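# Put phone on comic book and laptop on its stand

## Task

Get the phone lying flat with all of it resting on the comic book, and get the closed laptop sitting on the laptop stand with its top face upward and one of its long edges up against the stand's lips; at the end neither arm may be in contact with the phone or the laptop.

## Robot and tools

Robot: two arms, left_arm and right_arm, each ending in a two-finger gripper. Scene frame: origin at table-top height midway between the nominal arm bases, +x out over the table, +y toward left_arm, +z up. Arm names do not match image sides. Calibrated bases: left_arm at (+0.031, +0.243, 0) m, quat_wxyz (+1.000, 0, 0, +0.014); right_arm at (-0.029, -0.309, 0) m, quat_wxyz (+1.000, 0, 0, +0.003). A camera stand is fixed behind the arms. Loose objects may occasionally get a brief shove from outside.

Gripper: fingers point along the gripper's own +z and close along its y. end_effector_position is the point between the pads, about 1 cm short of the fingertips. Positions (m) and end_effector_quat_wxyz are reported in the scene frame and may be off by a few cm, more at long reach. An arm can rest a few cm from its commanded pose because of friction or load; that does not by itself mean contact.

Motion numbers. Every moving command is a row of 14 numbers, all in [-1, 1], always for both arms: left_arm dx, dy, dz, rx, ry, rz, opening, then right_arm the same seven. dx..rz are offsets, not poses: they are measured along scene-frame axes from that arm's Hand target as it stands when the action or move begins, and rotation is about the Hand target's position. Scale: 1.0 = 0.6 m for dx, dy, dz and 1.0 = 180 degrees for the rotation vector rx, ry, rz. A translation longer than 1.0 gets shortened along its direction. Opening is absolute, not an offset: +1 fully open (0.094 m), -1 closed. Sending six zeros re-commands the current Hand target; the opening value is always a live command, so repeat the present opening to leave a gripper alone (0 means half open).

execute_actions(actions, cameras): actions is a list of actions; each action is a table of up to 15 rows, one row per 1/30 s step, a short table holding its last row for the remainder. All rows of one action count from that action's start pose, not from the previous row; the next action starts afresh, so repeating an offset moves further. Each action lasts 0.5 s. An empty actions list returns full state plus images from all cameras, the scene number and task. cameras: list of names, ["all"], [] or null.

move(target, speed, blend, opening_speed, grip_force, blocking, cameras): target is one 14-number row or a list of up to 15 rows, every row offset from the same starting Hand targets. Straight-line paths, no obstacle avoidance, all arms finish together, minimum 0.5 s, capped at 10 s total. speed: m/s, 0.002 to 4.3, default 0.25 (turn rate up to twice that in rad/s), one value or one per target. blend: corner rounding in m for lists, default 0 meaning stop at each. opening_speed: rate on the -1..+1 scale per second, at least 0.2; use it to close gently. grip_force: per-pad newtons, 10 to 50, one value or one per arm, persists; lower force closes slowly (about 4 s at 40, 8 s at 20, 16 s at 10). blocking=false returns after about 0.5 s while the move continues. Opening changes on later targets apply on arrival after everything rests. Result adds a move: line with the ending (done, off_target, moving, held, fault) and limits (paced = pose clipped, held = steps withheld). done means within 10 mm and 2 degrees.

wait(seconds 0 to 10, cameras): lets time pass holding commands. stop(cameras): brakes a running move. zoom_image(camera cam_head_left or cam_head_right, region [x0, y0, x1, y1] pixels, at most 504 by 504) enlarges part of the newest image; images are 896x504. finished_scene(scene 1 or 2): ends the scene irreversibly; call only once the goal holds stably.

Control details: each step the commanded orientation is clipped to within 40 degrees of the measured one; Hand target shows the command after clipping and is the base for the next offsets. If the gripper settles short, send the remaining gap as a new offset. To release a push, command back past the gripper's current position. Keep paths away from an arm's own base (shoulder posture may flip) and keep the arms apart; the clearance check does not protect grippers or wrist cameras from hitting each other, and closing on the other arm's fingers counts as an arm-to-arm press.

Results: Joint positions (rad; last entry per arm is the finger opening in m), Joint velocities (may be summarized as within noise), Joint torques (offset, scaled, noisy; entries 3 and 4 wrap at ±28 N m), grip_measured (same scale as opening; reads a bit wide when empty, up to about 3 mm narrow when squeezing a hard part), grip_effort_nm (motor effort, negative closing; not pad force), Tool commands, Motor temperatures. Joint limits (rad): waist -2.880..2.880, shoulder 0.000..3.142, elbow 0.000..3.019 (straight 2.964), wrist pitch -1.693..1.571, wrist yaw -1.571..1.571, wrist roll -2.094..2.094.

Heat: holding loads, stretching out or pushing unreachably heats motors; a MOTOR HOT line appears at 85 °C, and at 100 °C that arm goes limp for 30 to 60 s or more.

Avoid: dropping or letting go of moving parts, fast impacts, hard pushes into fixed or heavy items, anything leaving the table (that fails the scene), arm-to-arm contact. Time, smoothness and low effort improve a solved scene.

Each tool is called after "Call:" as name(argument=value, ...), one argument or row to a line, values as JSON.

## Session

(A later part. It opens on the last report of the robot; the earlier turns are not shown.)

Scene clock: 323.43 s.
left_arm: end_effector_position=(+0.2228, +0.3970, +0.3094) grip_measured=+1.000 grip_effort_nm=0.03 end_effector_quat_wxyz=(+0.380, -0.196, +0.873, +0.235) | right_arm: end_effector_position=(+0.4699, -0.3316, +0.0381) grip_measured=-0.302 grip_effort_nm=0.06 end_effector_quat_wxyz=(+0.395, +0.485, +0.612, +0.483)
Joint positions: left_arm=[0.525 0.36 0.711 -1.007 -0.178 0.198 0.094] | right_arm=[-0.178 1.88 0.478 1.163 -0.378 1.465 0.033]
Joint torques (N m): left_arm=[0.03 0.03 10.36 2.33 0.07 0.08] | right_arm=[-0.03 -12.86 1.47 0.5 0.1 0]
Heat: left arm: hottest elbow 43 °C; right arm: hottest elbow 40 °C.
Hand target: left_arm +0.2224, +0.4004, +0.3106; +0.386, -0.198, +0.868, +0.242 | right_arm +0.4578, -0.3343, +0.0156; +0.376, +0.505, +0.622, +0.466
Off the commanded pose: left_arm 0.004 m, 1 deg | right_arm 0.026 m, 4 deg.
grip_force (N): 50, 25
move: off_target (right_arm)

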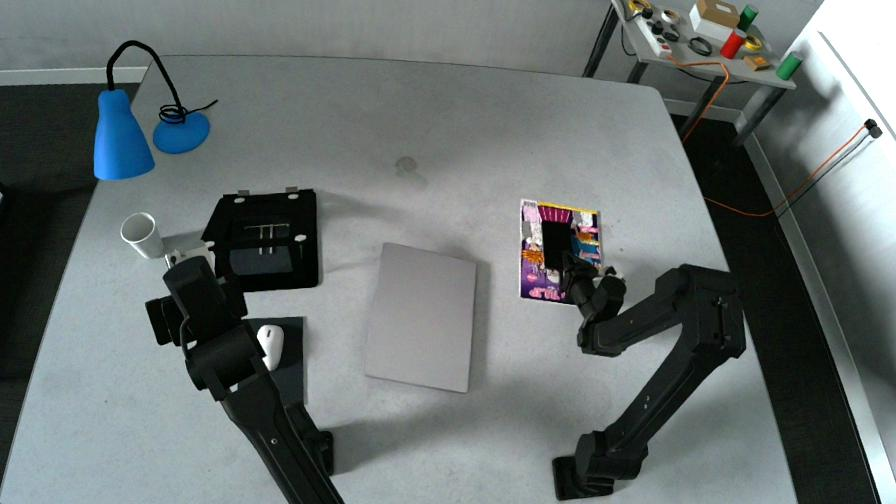

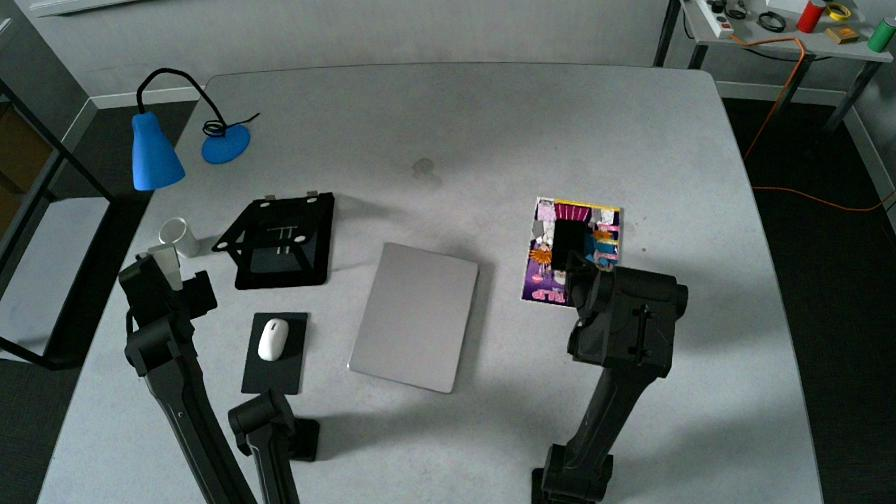

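Call:
move(
  target=[
    [0, 0, 0, 0, 0, 0, 1, -0.17, -0.035, 0.035, 0, 0, 0, -0.3],
  ],
  speed=0.12,
  cameras=["all"],
)

Call:
zoom_image(
  camera="cam_head_left",
  region=[500, 170, 680, 310],
)

Call:
zoom_image(
  camera="cam_head_right",
  region=[500, 170, 680, 310],
)

Scene clock: 328.87 s.
left_arm: end_effector_position=(+0.2228, +0.3970, +0.3094) grip_measured=+1.000 grip_effort_nm=0.03 end_effector_quat_wxyz=(+0.380, -0.196, +0.873, +0.235) | right_arm: end_effector_position=(+0.3576, -0.3508, +0.0295) grip_measured=-0.301 grip_effort_nm=0.05 end_effector_quat_wxyz=(+0.364, +0.510, +0.625, +0.466)
Joint positions: left_arm=[0.525 0.36 0.711 -1.007 -0.178 0.198 0.094] | right_arm=[-0.339 1.759 0.212 1.191 -0.53 1.406 0.033]
Joint torques (N m): left_arm=[-0.38 0.44 10.41 2.39 0.06 0.1] | right_arm=[-0.32 -11.58 0.96 1.96 -0.15 -0.01]
Heat: left arm: hottest elbow 43 °C; right arm: hottest elbow 39 °C.
Hand target: left_arm +0.2224, +0.4004, +0.3106; +0.386, -0.198, +0.868, +0.242 | right_arm +0.3558, -0.3552, +0.0366; +0.376, +0.505, +0.622, +0.466
Off the commanded pose: left_arm 0.004 m, 1 deg | right_arm 0.009 m, 2 deg.
grip_force (N): 50, 25
move: done

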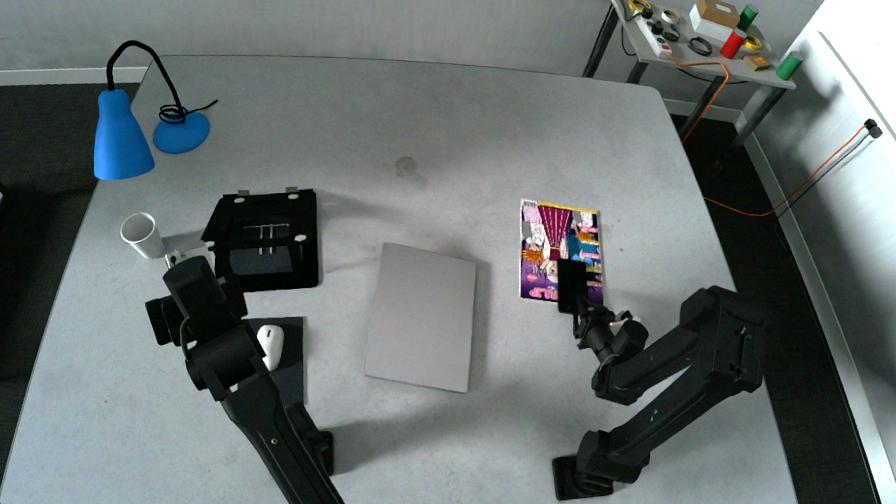

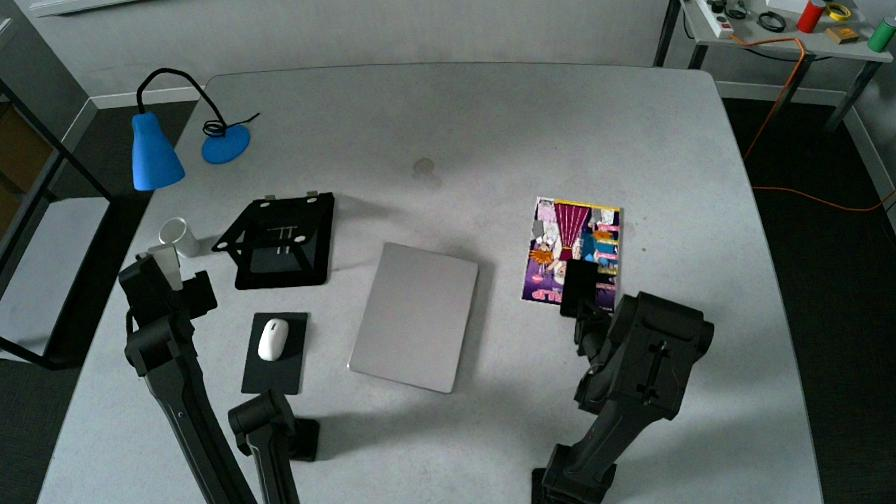

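Scaled by 2.800.

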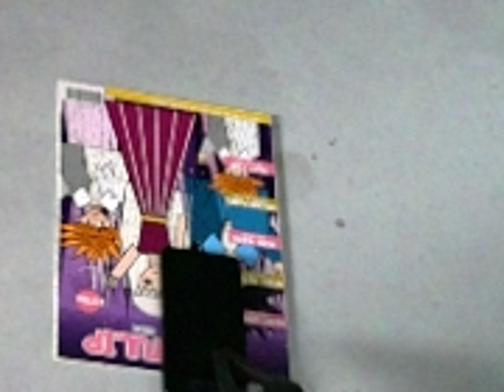

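Scaled by 2.800.

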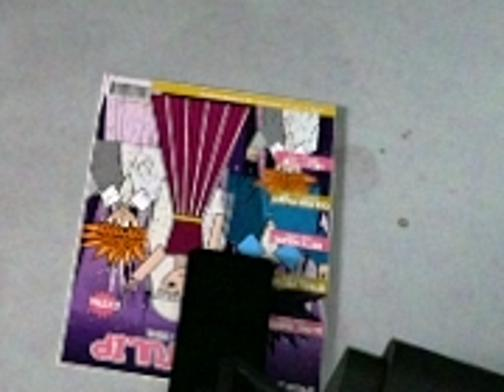

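Call:
move(
  target=[
    [0, 0, 0, 0, 0, 0, 1, 0, 0, 0.01, 0, 0, 0, -0.9],
  ],
  speed=0.05,
  opening_speed=0.4,
)

Call:
move(
  target=[
    [0, 0, 0, 0, 0, 0, 1, 0.0, 0, 0.06, 0, 0, 0, -0.9],
    [0, 0, 0, 0, 0, 0, 1, 0.16, 0.045, 0.06, 0, 0, 0, -0.9],
  ],
  speed=0.08,
  blend=[0.02, 0],
  cameras=["all"],
)

Call:
zoom_image(
  camera="cam_head_left",
  region=[500, 170, 680, 310],
)

Call:
zoom_image(
  camera="cam_head_right",
  region=[500, 170, 680, 310],
)

Scene clock: 361.90 s.
left_arm: end_effector_position=(+0.2228, +0.3970, +0.3094) grip_measured=+1.000 grip_effort_nm=0.02 end_effector_quat_wxyz=(+0.380, -0.196, +0.873, +0.235) | right_arm: end_effector_position=(+0.3607, -0.3519, +0.0443) grip_measured=-0.821 grip_effort_nm=-0.52 end_effector_quat_wxyz=(+0.375, +0.500, +0.622, +0.471)
Joint positions: left_arm=[0.525 0.36 0.711 -1.007 -0.178 0.198 0.094] | right_arm=[-0.34 1.706 0.212 1.169 -0.532 1.405 0.008]
Joint torques (N m): left_arm=[0.21 0.62 10.44 2.35 0.01 0.09] | right_arm=[-0.32 -10.87 1.37 1.29 -0.06 0.02]
Heat: left arm: hottest elbow 43 °C; right arm: hottest elbow 38 °C.
Hand target: left_arm +0.2224, +0.4004, +0.3106; +0.386, -0.198, +0.868, +0.242 | right_arm +0.3559, -0.3552, +0.0427; +0.376, +0.505, +0.622, +0.466
Off the commanded pose: left_arm 0.004 m, 1 deg | right_arm 0.006 m, 1 deg.
grip_force (N): 50, 25
move: done

Scene clock: 364.17 s.
left_arm: end_effector_position=(+0.2228, +0.3970, +0.3094) grip_measured=+1.000 grip_effort_nm=0.03 end_effector_quat_wxyz=(+0.380, -0.196, +0.873, +0.235) | right_arm: end_effector_position=(+0.4321, -0.3305, +0.0688) grip_measured=-0.827 grip_effort_nm=-0.58 end_effector_quat_wxyz=(+0.369, +0.514, +0.626, +0.456)
Joint positions: left_arm=[0.525 0.36 0.711 -1.007 -0.178 0.198 0.094] | right_arm=[-0.184 1.605 0.385 0.88 -0.362 1.454 0.008]
Joint torques (N m): left_arm=[-1.14 -0.38 10.29 2.35 -0.02 0.05] | right_arm=[1.44 -10.64 7.71 1.59 0 0.13]
Heat: left arm: hottest elbow 43 °C; right arm: hottest elbow 38 °C.
Hand target: left_arm +0.2224, +0.4004, +0.3106; +0.386, -0.198, +0.868, +0.242 | right_arm +0.4518, -0.3283, +0.0786; +0.376, +0.505, +0.622, +0.466
Off the commanded pose: left_arm 0.004 m, 1 deg | right_arm 0.022 m, 2 deg.
grip_force (N): 50, 25
move: off_target (right_arm); blend cut to 0.018 m at target 1

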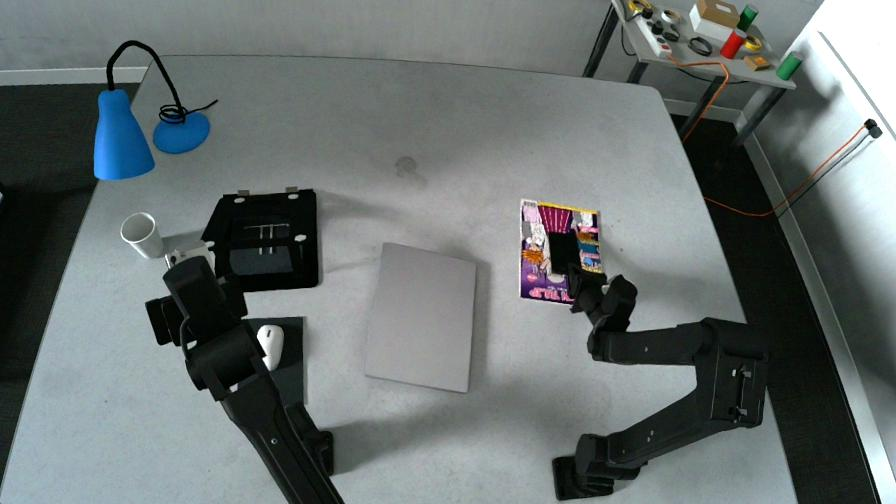

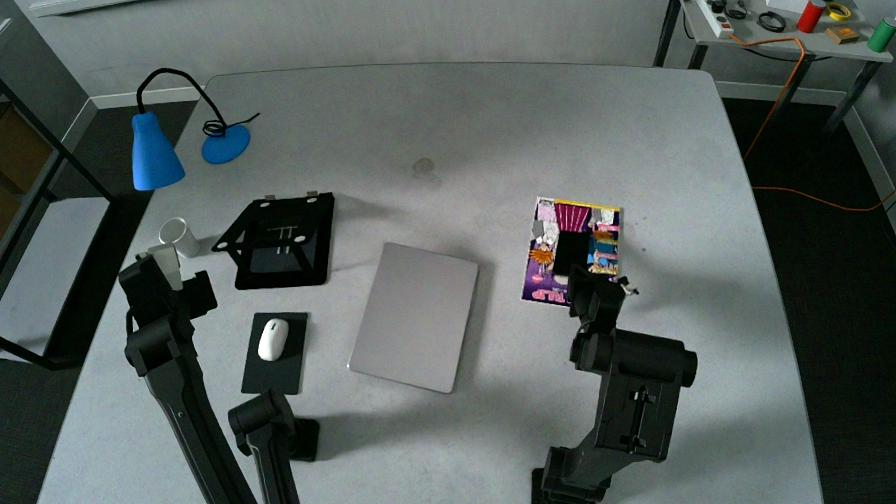

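Scaled by 2.800.

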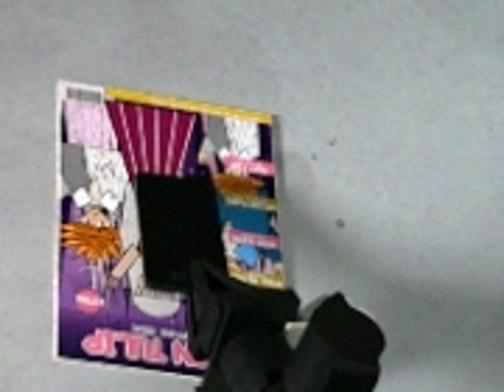

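Scaled by 2.800.

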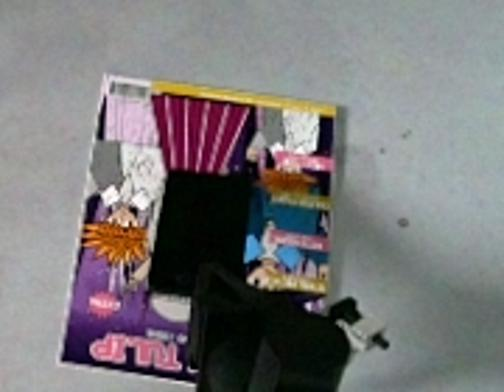

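Call:
move(
  target=[
    [0, 0, 0, 0, 0, 0, 1, 0.05, -0.005, 0.0, 0, 0, 0, -0.9],
    [0, 0, 0, 0, 0, 0, 1, 0.05, -0.005, -0.09, 0, 0, 0, -0.9],
  ],
  speed=0.08,
  blend=[0.01, 0],
  cameras=["all"],
)

Call:
zoom_image(
  camera="cam_head_left",
  region=[500, 170, 680, 310],
)

Scene clock: 370.73 s.
left_arm: end_effector_position=(+0.2228, +0.3970, +0.3094) grip_measured=+1.000 grip_effort_nm=0.02 end_effector_quat_wxyz=(+0.380, -0.196, +0.873, +0.235) | right_arm: end_effector_position=(+0.4777, -0.3364, +0.0431) grip_measured=-0.827 grip_effort_nm=-0.58 end_effector_quat_wxyz=(+0.391, +0.497, +0.616, +0.469)
Joint positions: left_arm=[0.525 0.36 0.711 -1.007 -0.178 0.198 0.094] | right_arm=[-0.178 1.833 0.499 1.06 -0.358 1.456 0.008]
Joint torques (N m): left_arm=[0.15 0.26 10.07 2.47 0.04 0.05] | right_arm=[1.32 -10.75 4.72 1.4 0.07 0.14]
Heat: left arm: hottest elbow 43 °C; right arm: hottest elbow 39 °C.
Hand target: left_arm +0.2224, +0.4004, +0.3106; +0.386, -0.198, +0.868, +0.242 | right_arm +0.4818, -0.3312, +0.0245; +0.376, +0.505, +0.622, +0.466
Off the commanded pose: left_arm 0.004 m, 1 deg | right_arm 0.020 m, 2 deg.
grip_force (N): 50, 25
move: off_target (right_arm)

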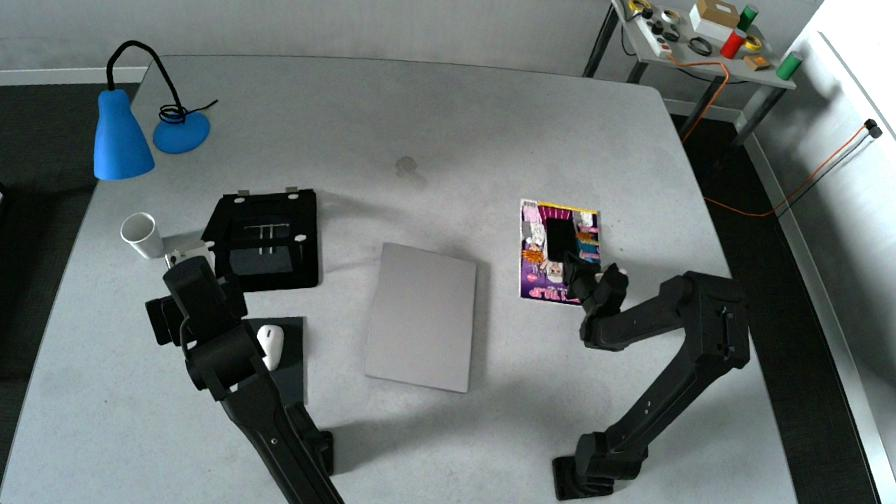

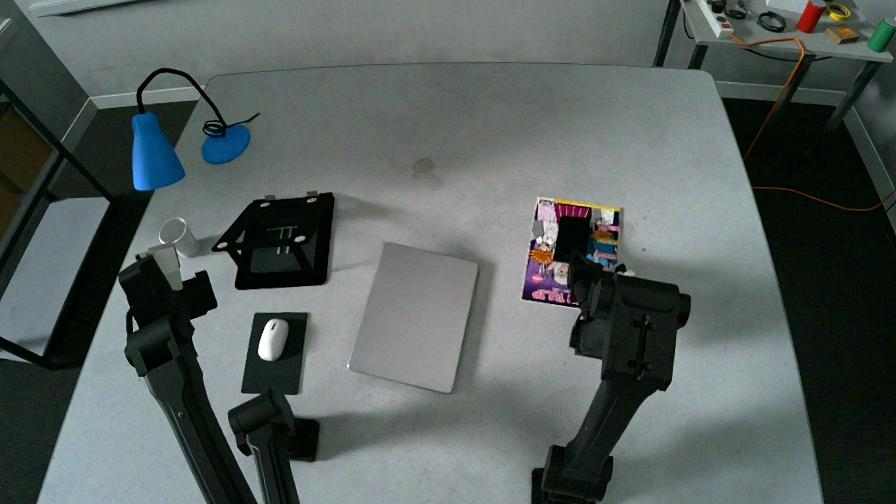

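Scaled by 2.800.

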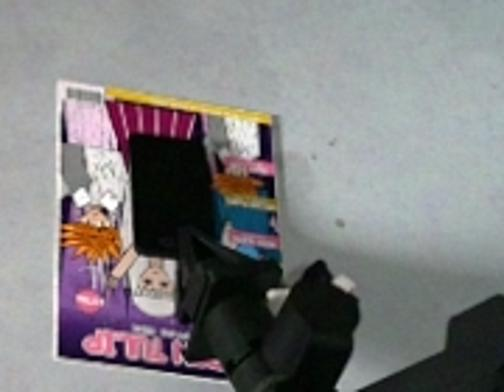

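Call:
move(
  target=[
    [0, 0, 0, 0, 0, 0, 1, 0, 0, 0.012, 0, 0, 0, 0.2],
  ],
  speed=0.05,
  opening_speed=0.6,
  cameras=["all"],
)

Call:
zoom_image(
  camera="cam_head_left",
  region=[500, 170, 680, 310],
)

Call:
zoom_image(
  camera="cam_head_right",
  region=[500, 170, 680, 310],
)

Scene clock: 382.97 s.
left_arm: end_effector_position=(+0.2228, +0.3970, +0.3094) grip_measured=+1.000 grip_effort_nm=0.02 end_effector_quat_wxyz=(+0.380, -0.196, +0.873, +0.235) | right_arm: end_effector_position=(+0.4768, -0.3359, +0.0404) grip_measured=+0.197 grip_effort_nm=0.12 end_effector_quat_wxyz=(+0.386, +0.501, +0.619, +0.466)
Joint positions: left_arm=[0.525 0.36 0.711 -1.007 -0.178 0.198 0.094] | right_arm=[-0.177 1.83 0.499 1.042 -0.357 1.456 0.056]
Joint torques (N m): left_arm=[0.15 -0.09 10.28 2.51 0.03 0.07] | right_arm=[1.44 -12.63 4.74 1.16 0.04 0.13]
Heat: left arm: hottest elbow 43 °C; right arm: hottest elbow 39 °C.
Hand target: left_arm +0.2224, +0.4004, +0.3106; +0.386, -0.198, +0.868, +0.242 | right_arm +0.4819, -0.3312, +0.0318; +0.376, +0.505, +0.622, +0.466
Off the commanded pose: left_arm 0.004 m, 1 deg | right_arm 0.011 m, 1 deg.
grip_force (N): 50, 25
move: off_target (right_arm)

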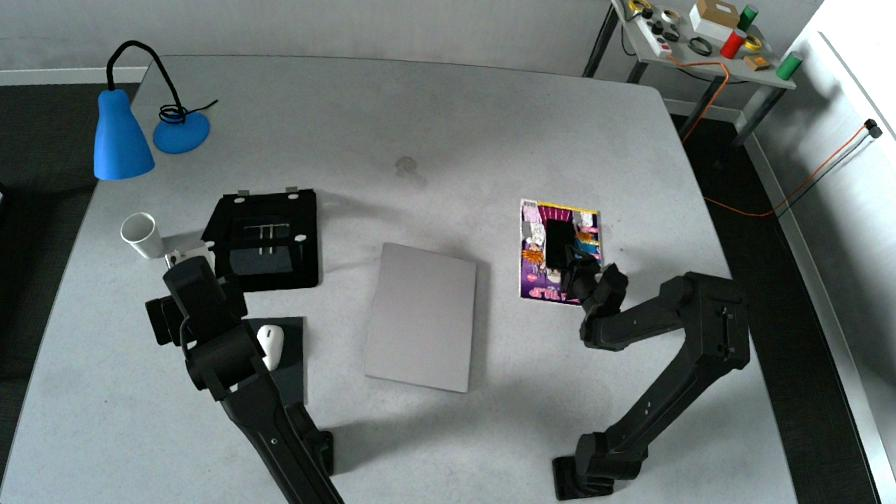

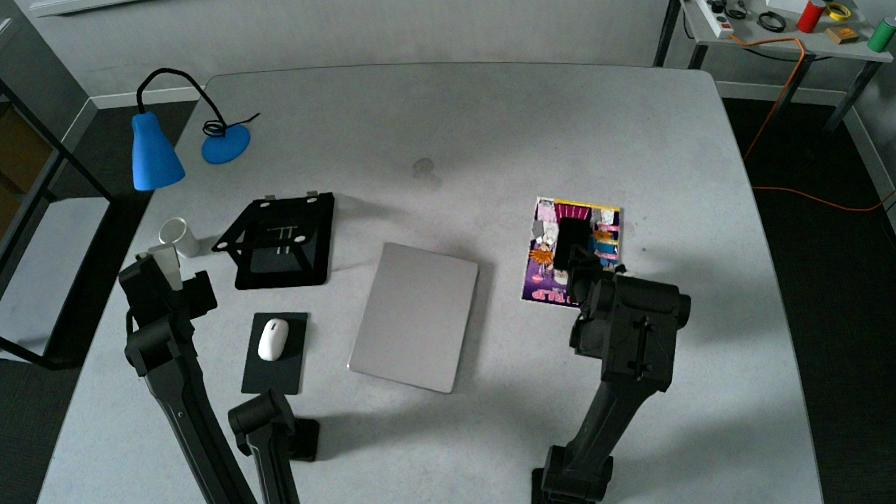

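Scaled by 2.800.

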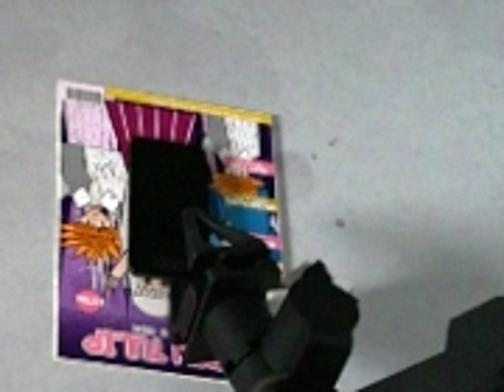

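Scaled by 2.800.

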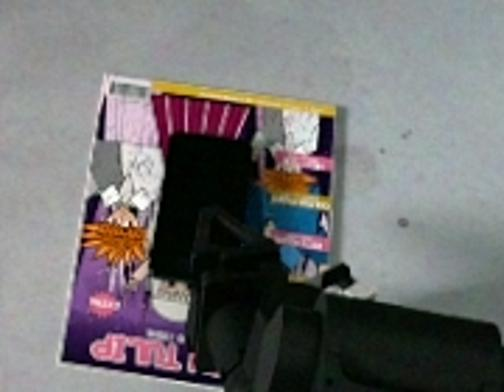

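Call:
move(
  target=[
    [0, 0, 0, 0, 0, 0, 1, -0.01, 0, 0.03, -0.042, 0.205, 0, 0.2],
  ],
  speed=0.15,
  cameras=["all"],
)

Call:
zoom_image(
  camera="cam_head_left",
  region=[500, 170, 680, 310],
)

Call:
zoom_image(
  camera="cam_head_right",
  region=[500, 170, 680, 310],
)

Scene clock: 392.37 s.
left_arm: end_effector_position=(+0.2228, +0.3970, +0.3094) grip_measured=+1.000 grip_effort_nm=0.02 end_effector_quat_wxyz=(+0.380, -0.196, +0.873, +0.235) | right_arm: end_effector_position=(+0.4578, -0.3350, +0.0337) grip_measured=+0.198 grip_effort_nm=0.07 end_effector_quat_wxyz=(+0.180, +0.611, +0.734, +0.234)
Joint positions: left_arm=[0.525 0.36 0.711 -1.007 -0.178 0.198 0.094] | right_arm=[-0.124 1.556 0.769 -0.213 -0.189 1.325 0.056]
Joint torques (N m): left_arm=[-0.44 0.09 10.33 2.21 0.04 0.06] | right_arm=[1.49 -14.68 10.03 0.47 0.07 0.03]
Heat: left arm: hottest elbow 43 °C; right arm: hottest elbow 39 °C.
Hand target: left_arm +0.2224, +0.4004, +0.3106; +0.386, -0.198, +0.868, +0.242 | right_arm +0.4758, -0.3312, +0.0498; +0.191, +0.600, +0.738, +0.241
Off the commanded pose: left_arm 0.004 m, 1 deg | right_arm 0.025 m, 2 deg.
grip_force (N): 50, 25
move: off_target (right_arm)

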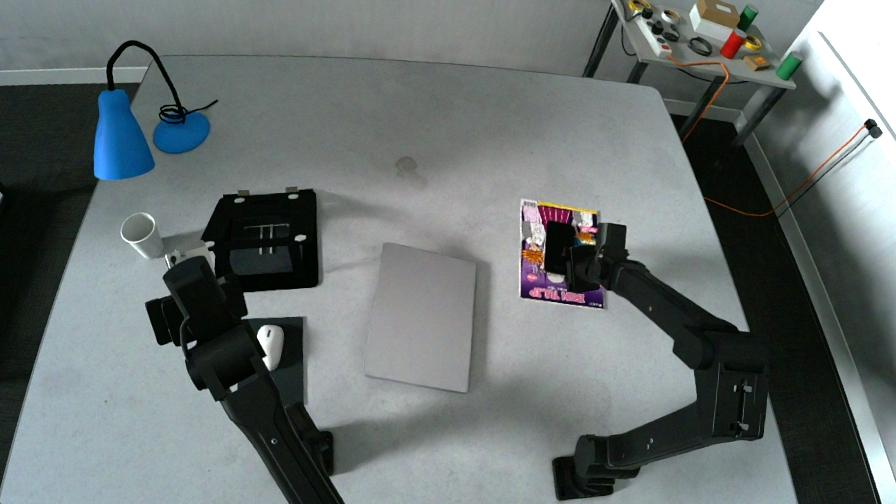

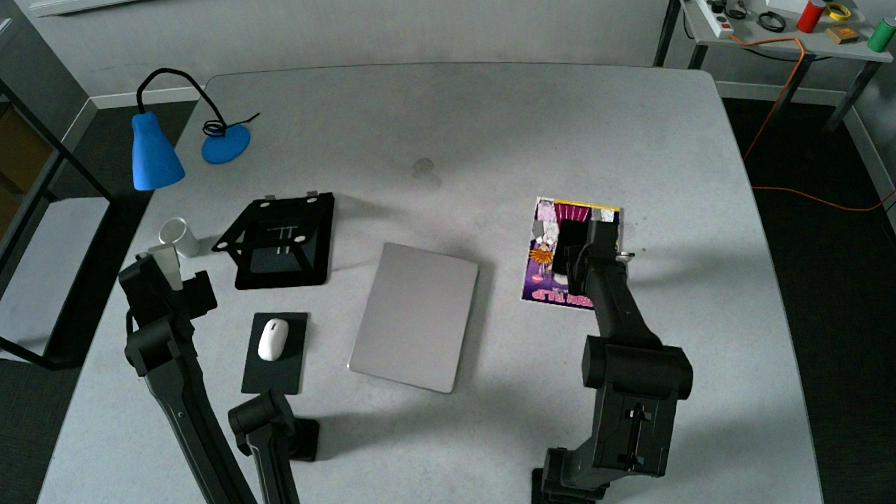

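Scaled by 2.800.

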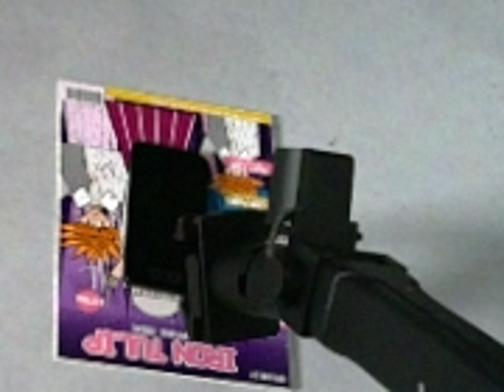

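Scaled by 2.800.

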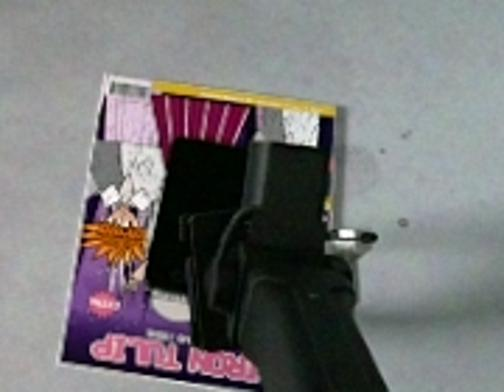

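Call:
move(
  target=[
    [0, 0, 0, 0, 0, 0, 1, -0.13, -0.028, 0.012, 0, 0, 0, 0.2],
  ],
  speed=0.1,
  cameras=["all"],
)

Call:
zoom_image(
  camera="cam_head_left",
  region=[500, 170, 680, 310],
)

Call:
zoom_image(
  camera="cam_head_right",
  region=[500, 170, 680, 310],
)

Scene clock: 398.07 s.
left_arm: end_effector_position=(+0.2228, +0.3970, +0.3094) grip_measured=+1.000 grip_effort_nm=0.02 end_effector_quat_wxyz=(+0.380, -0.196, +0.873, +0.235) | right_arm: end_effector_position=(+0.4064, -0.3441, +0.0595) grip_measured=+0.199 grip_effort_nm=0.07 end_effector_quat_wxyz=(+0.195, +0.597, +0.738, +0.245)
Joint positions: left_arm=[0.525 0.36 0.711 -1.007 -0.178 0.198 0.094] | right_arm=[-0.173 1.369 0.639 -0.239 -0.226 1.263 0.056]
Joint torques (N m): left_arm=[-0.56 0.09 10.22 2.51 0.02 0.02] | right_arm=[-0.38 -12.45 6.49 0.66 -0.11 0.02]
Heat: left arm: hottest elbow 43 °C; right arm: hottest elbow 39 °C.
Hand target: left_arm +0.2224, +0.4004, +0.3106; +0.386, -0.198, +0.868, +0.242 | right_arm +0.3979, -0.3481, +0.0571; +0.192, +0.600, +0.738, +0.241
Off the commanded pose: left_arm 0.004 m, 1 deg | right_arm 0.010 m, 1 deg.
grip_force (N): 50, 25
move: done

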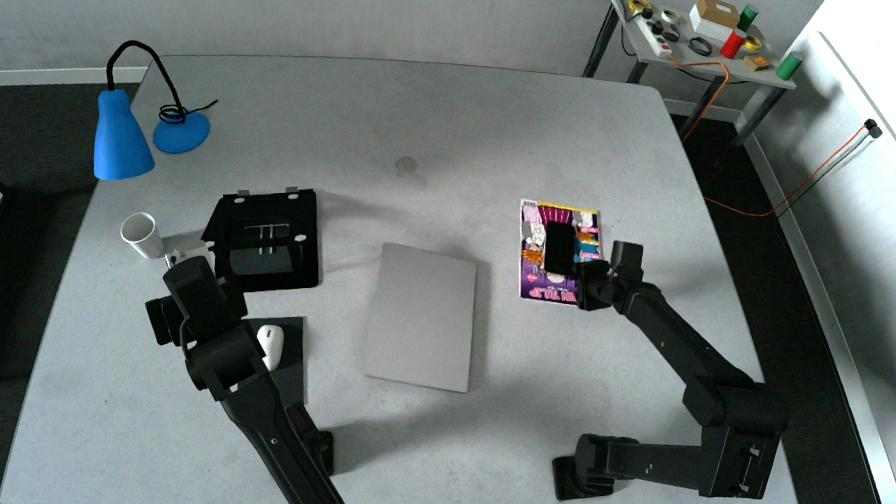

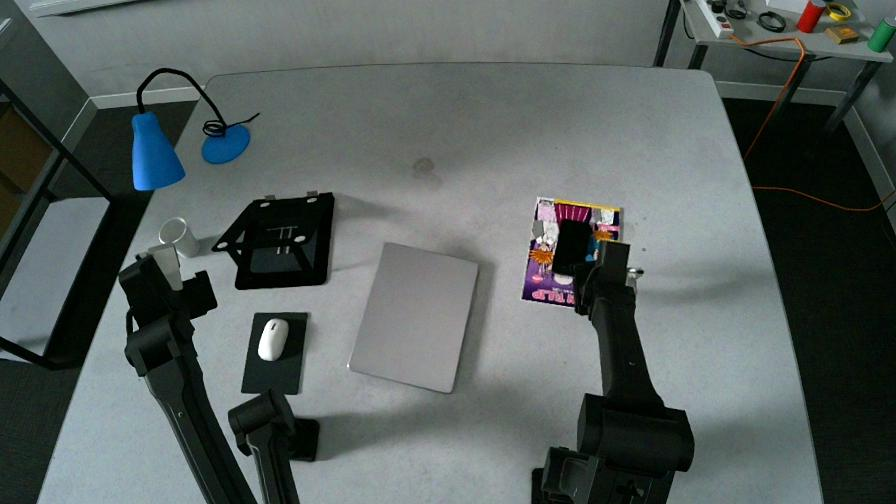

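Scaled by 2.800.

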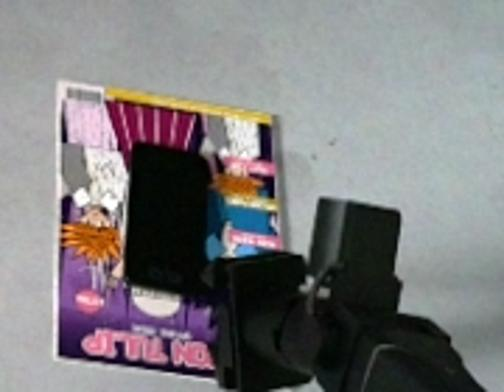

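Scaled by 2.800.

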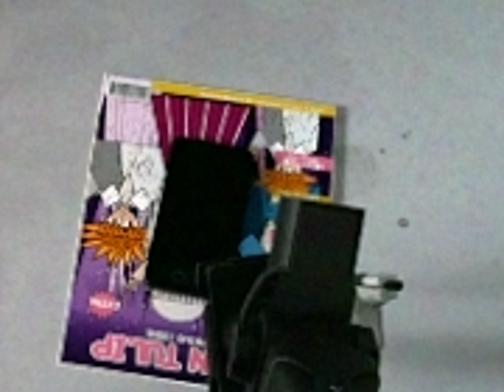

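Call:
move(
  target=[
    [0, 0, 0, 0, 0, 0, 1, -0.1, -0.02, 0.02, 0, 0, 0, 0.2],
    [0, 0, 0, 0, 0, 0, 1, -0.15, -0.15, 0.3, 0, 0, 0, 0.2],
  ],
  speed=0.15,
  blend=[0.03, 0],
  cameras=["all"],
)

Call:
zoom_image(
  camera="cam_head_left",
  region=[500, 170, 680, 310],
)

Call:
zoom_image(
  camera="cam_head_right",
  region=[500, 170, 680, 310],
)

Scene clock: 403.67 s.
left_arm: end_effector_position=(+0.2228, +0.3970, +0.3094) grip_measured=+1.000 grip_effort_nm=0.02 end_effector_quat_wxyz=(+0.380, -0.196, +0.873, +0.235) | right_arm: end_effector_position=(+0.2972, -0.4263, +0.2071) grip_measured=+0.199 grip_effort_nm=0.07 end_effector_quat_wxyz=(+0.164, +0.607, +0.740, +0.238)
Joint positions: left_arm=[0.525 0.36 0.711 -1.007 -0.178 0.198 0.094] | right_arm=[-0.555 0.98 0.814 -0.984 -0.421 0.915 0.056]
Joint torques (N m): left_arm=[-0.03 0.03 10.26 2.36 0.05 0.03] | right_arm=[-0.32 -7.3 13.71 0.46 -0.24 0.05]
Heat: left arm: hottest elbow 43 °C; right arm: hottest elbow 40 °C.
Hand target: left_arm +0.2224, +0.4004, +0.3106; +0.386, -0.198, +0.868, +0.242 | right_arm +0.3079, -0.4380, +0.2369; +0.191, +0.600, +0.738, +0.241
Off the commanded pose: left_arm 0.004 m, 1 deg | right_arm 0.034 m, 3 deg.
grip_force (N): 50, 25
move: off_target (right_arm)

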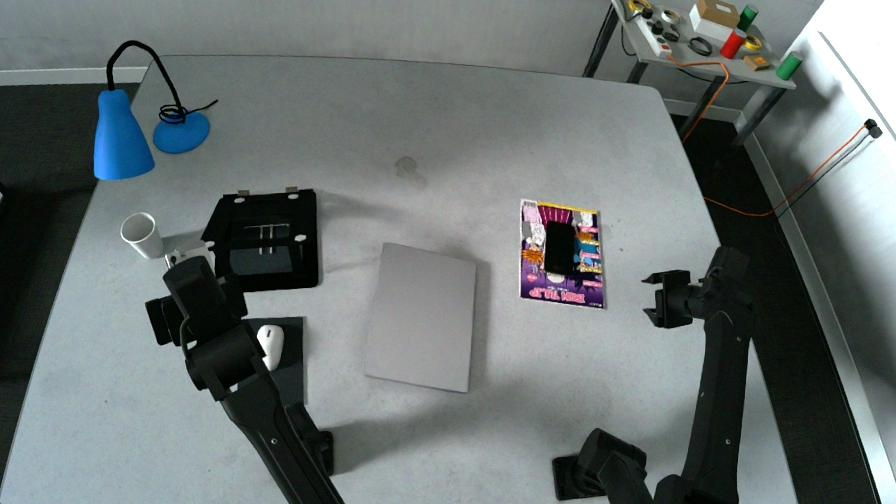

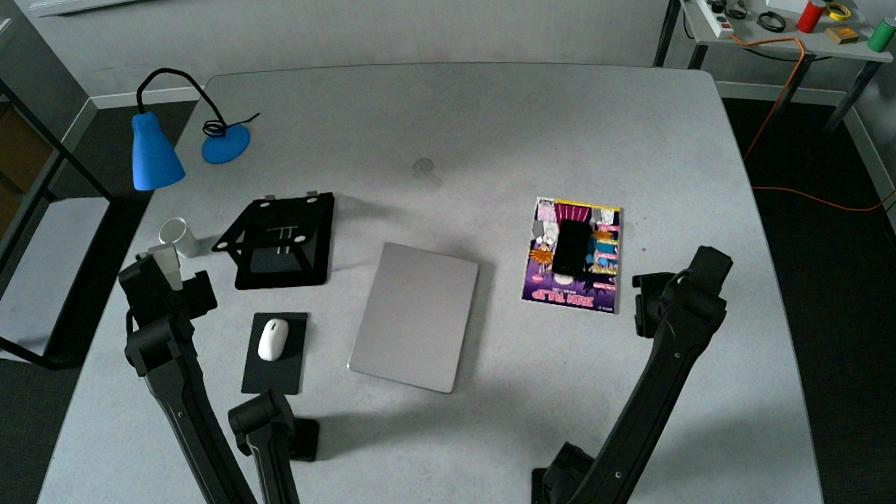

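Scaled by 2.800.

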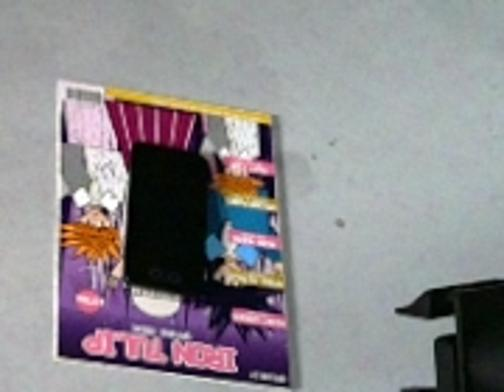

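Scaled by 2.800.

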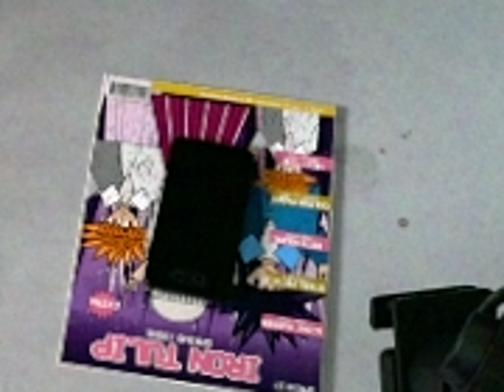

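Call:
move(
  target=[
    [0.029, -0.251, -0.068, -0.5358, -0.0217, -0.2272, 0.02, 0, 0, 0, 0, 0, 0, 0.2],
    [0.096, -0.376, -0.268, -0.5358, -0.0217, -0.2272, 0.02, 0, 0, 0, 0, 0, 0, 0.2],
  ],
  speed=0.25,
  blend=[0.03, 0],
  cameras=["all"],
)

Call:
zoom_image(
  camera="cam_head_left",
  region=[260, 220, 460, 400],
)

Call:
zoom_image(
  camera="cam_head_right",
  region=[260, 220, 460, 400],
)

Scene clock: 442.47 s.
left_arm: end_effector_position=(+0.2826, +0.1797, +0.1505) grip_measured=+0.022 grip_effort_nm=-0.08 end_effector_quat_wxyz=(+0.192, -0.147, +0.753, -0.611) | right_arm: end_effector_position=(+0.2972, -0.4264, +0.2071) grip_measured=+0.199 grip_effort_nm=0.07 end_effector_quat_wxyz=(+0.164, +0.607, +0.740, +0.238)
Joint positions: left_arm=[0.448 1.017 0.36 -0.8 1.39 -0.004 0.048] | right_arm=[-0.556 0.98 0.814 -0.984 -0.422 0.914 0.056]
Joint torques (N m): left_arm=[-2.96 -4.89 7.46 0.88 0.49 -0.03] | right_arm=[-0.38 -7.3 13.75 0.43 -0.23 0.04]
Heat: left arm: hottest elbow 43 °C; right arm: hottest elbow 46 °C.
Hand target: left_arm +0.2800, +0.1749, +0.1498; +0.192, -0.141, +0.755, -0.611 | right_arm +0.3079, -0.4381, +0.2369; +0.191, +0.601, +0.738, +0.241
Off the commanded pose: left_arm 0.006 m, 1 deg | right_arm 0.034 m, 3 deg.
grip_force (N): 50, 25
move: off_target (right_arm)

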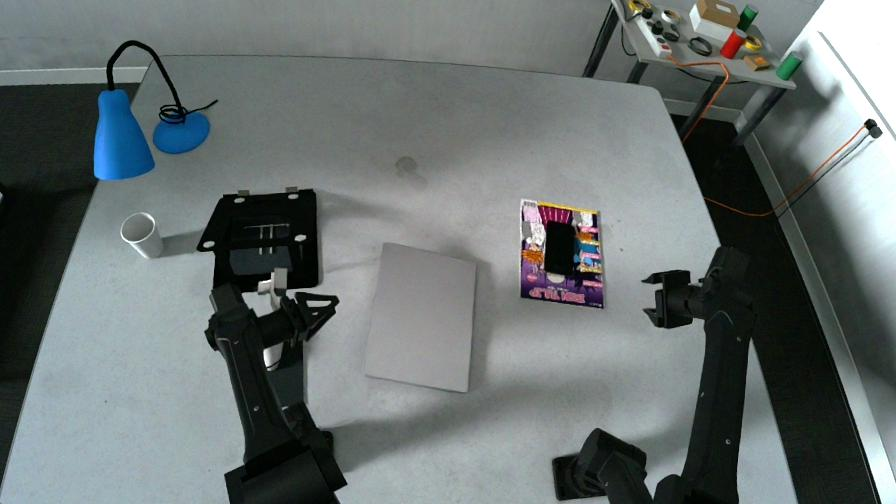

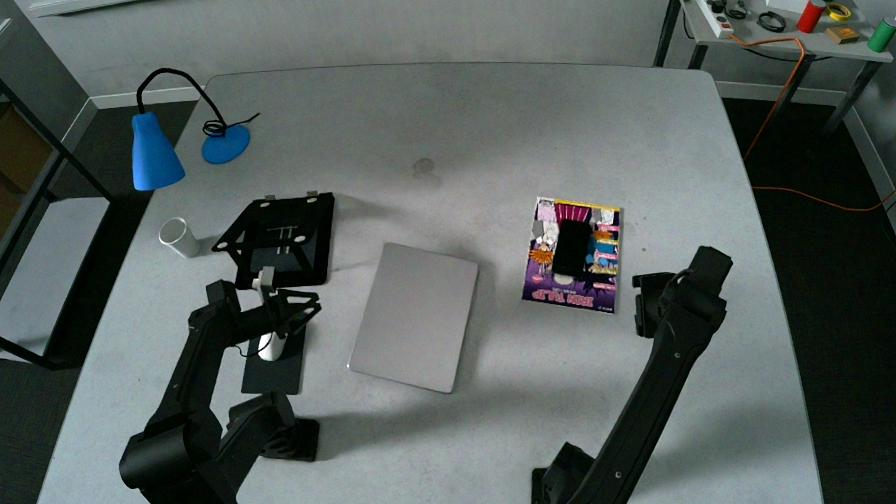

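Scaled by 2.520.

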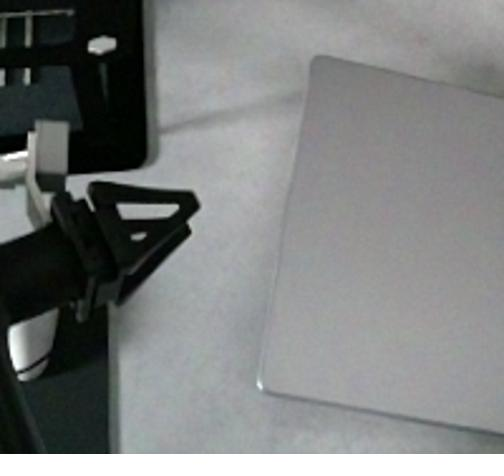

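Scaled by 2.520.

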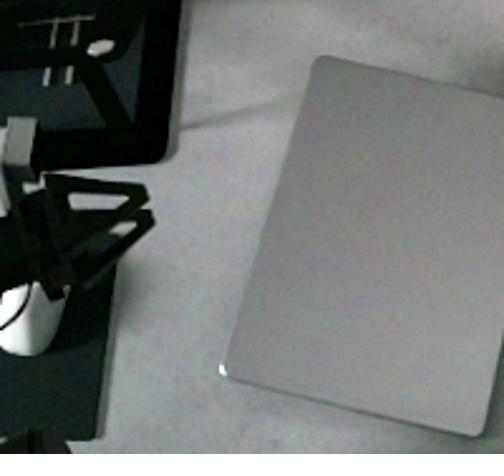

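Call:
move(
  target=[
    [0.013, -0.02, -0.133, 0, 0, 0, 0.02, 0, 0, 0, 0, 0, 0, 0.2],
  ],
  speed=0.15,
  cameras=["all"],
)

Call:
zoom_image(
  camera="cam_head_left",
  region=[260, 220, 460, 400],
)

Call:
zoom_image(
  camera="cam_head_right",
  region=[260, 220, 460, 400],
)

Scene clock: 452.20 s.
left_arm: end_effector_position=(+0.2905, +0.1676, +0.0704) grip_measured=+0.022 grip_effort_nm=-0.08 end_effector_quat_wxyz=(+0.193, -0.145, +0.755, -0.610) | right_arm: end_effector_position=(+0.2972, -0.4264, +0.2071) grip_measured=+0.199 grip_effort_nm=0.07 end_effector_quat_wxyz=(+0.164, +0.607, +0.740, +0.238)
Joint positions: left_arm=[0.373 1.335 0.197 0.044 1.365 -0.368 0.048] | right_arm=[-0.556 0.98 0.814 -0.984 -0.422 0.914 0.056]
Joint torques (N m): left_arm=[-2.84 -6.53 4.25 1.58 0.44 -0.03] | right_arm=[-0.38 -7.3 13.72 0.44 -0.24 0.05]
Motor temperatures (°C): left_arm=[22 25 43 24 27 23 26] | right_arm=[26 33 48 25 24 23 25]
Heat: left arm: hottest elbow 43 °C; right arm: hottest elbow 48 °C.
Hand target: left_arm +0.2878, +0.1629, +0.0699; +0.192, -0.141, +0.755, -0.611 | right_arm +0.3079, -0.4381, +0.2369; +0.191, +0.601, +0.738, +0.241
Off the commanded pose: left_arm 0.005 m, 1 deg | right_arm 0.034 m, 3 deg.
grip_force (N): 50, 25
move: off_target (right_arm)

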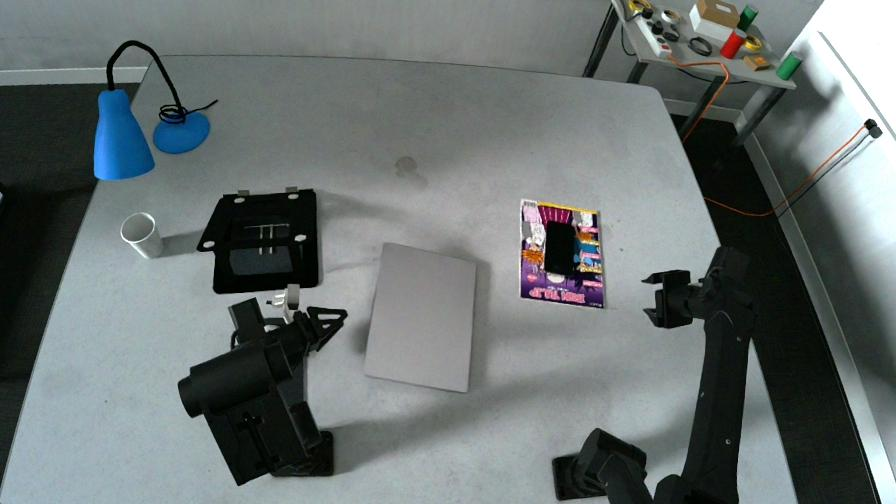

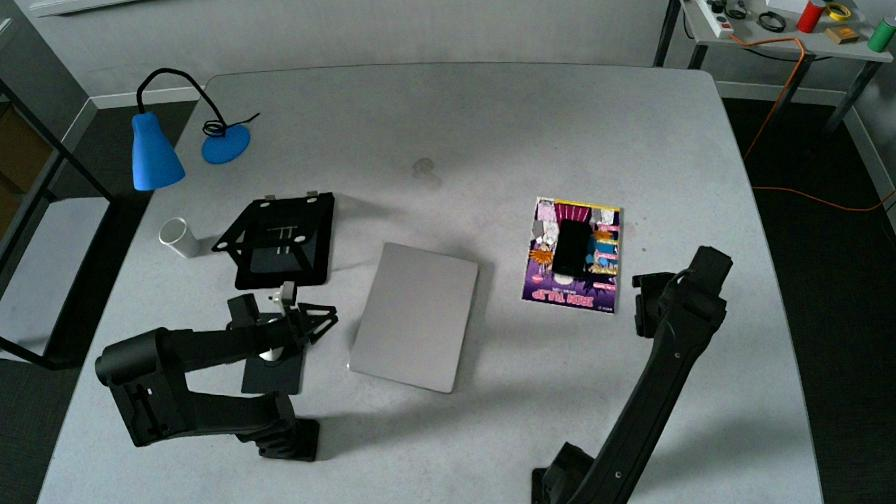

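Scaled by 2.520.

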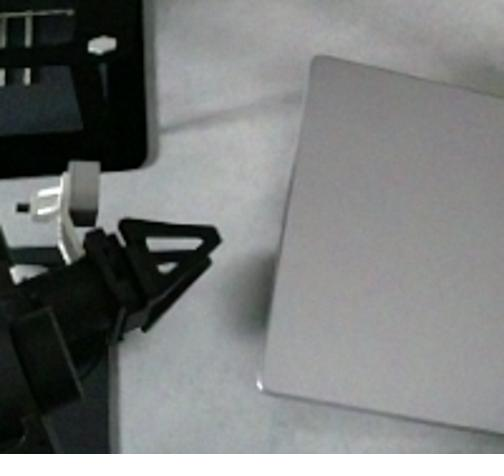

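Scaled by 2.520.

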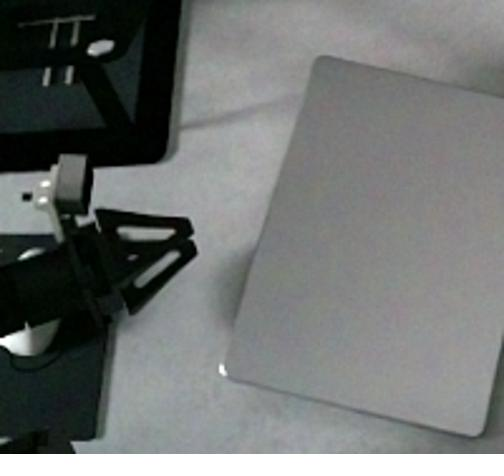

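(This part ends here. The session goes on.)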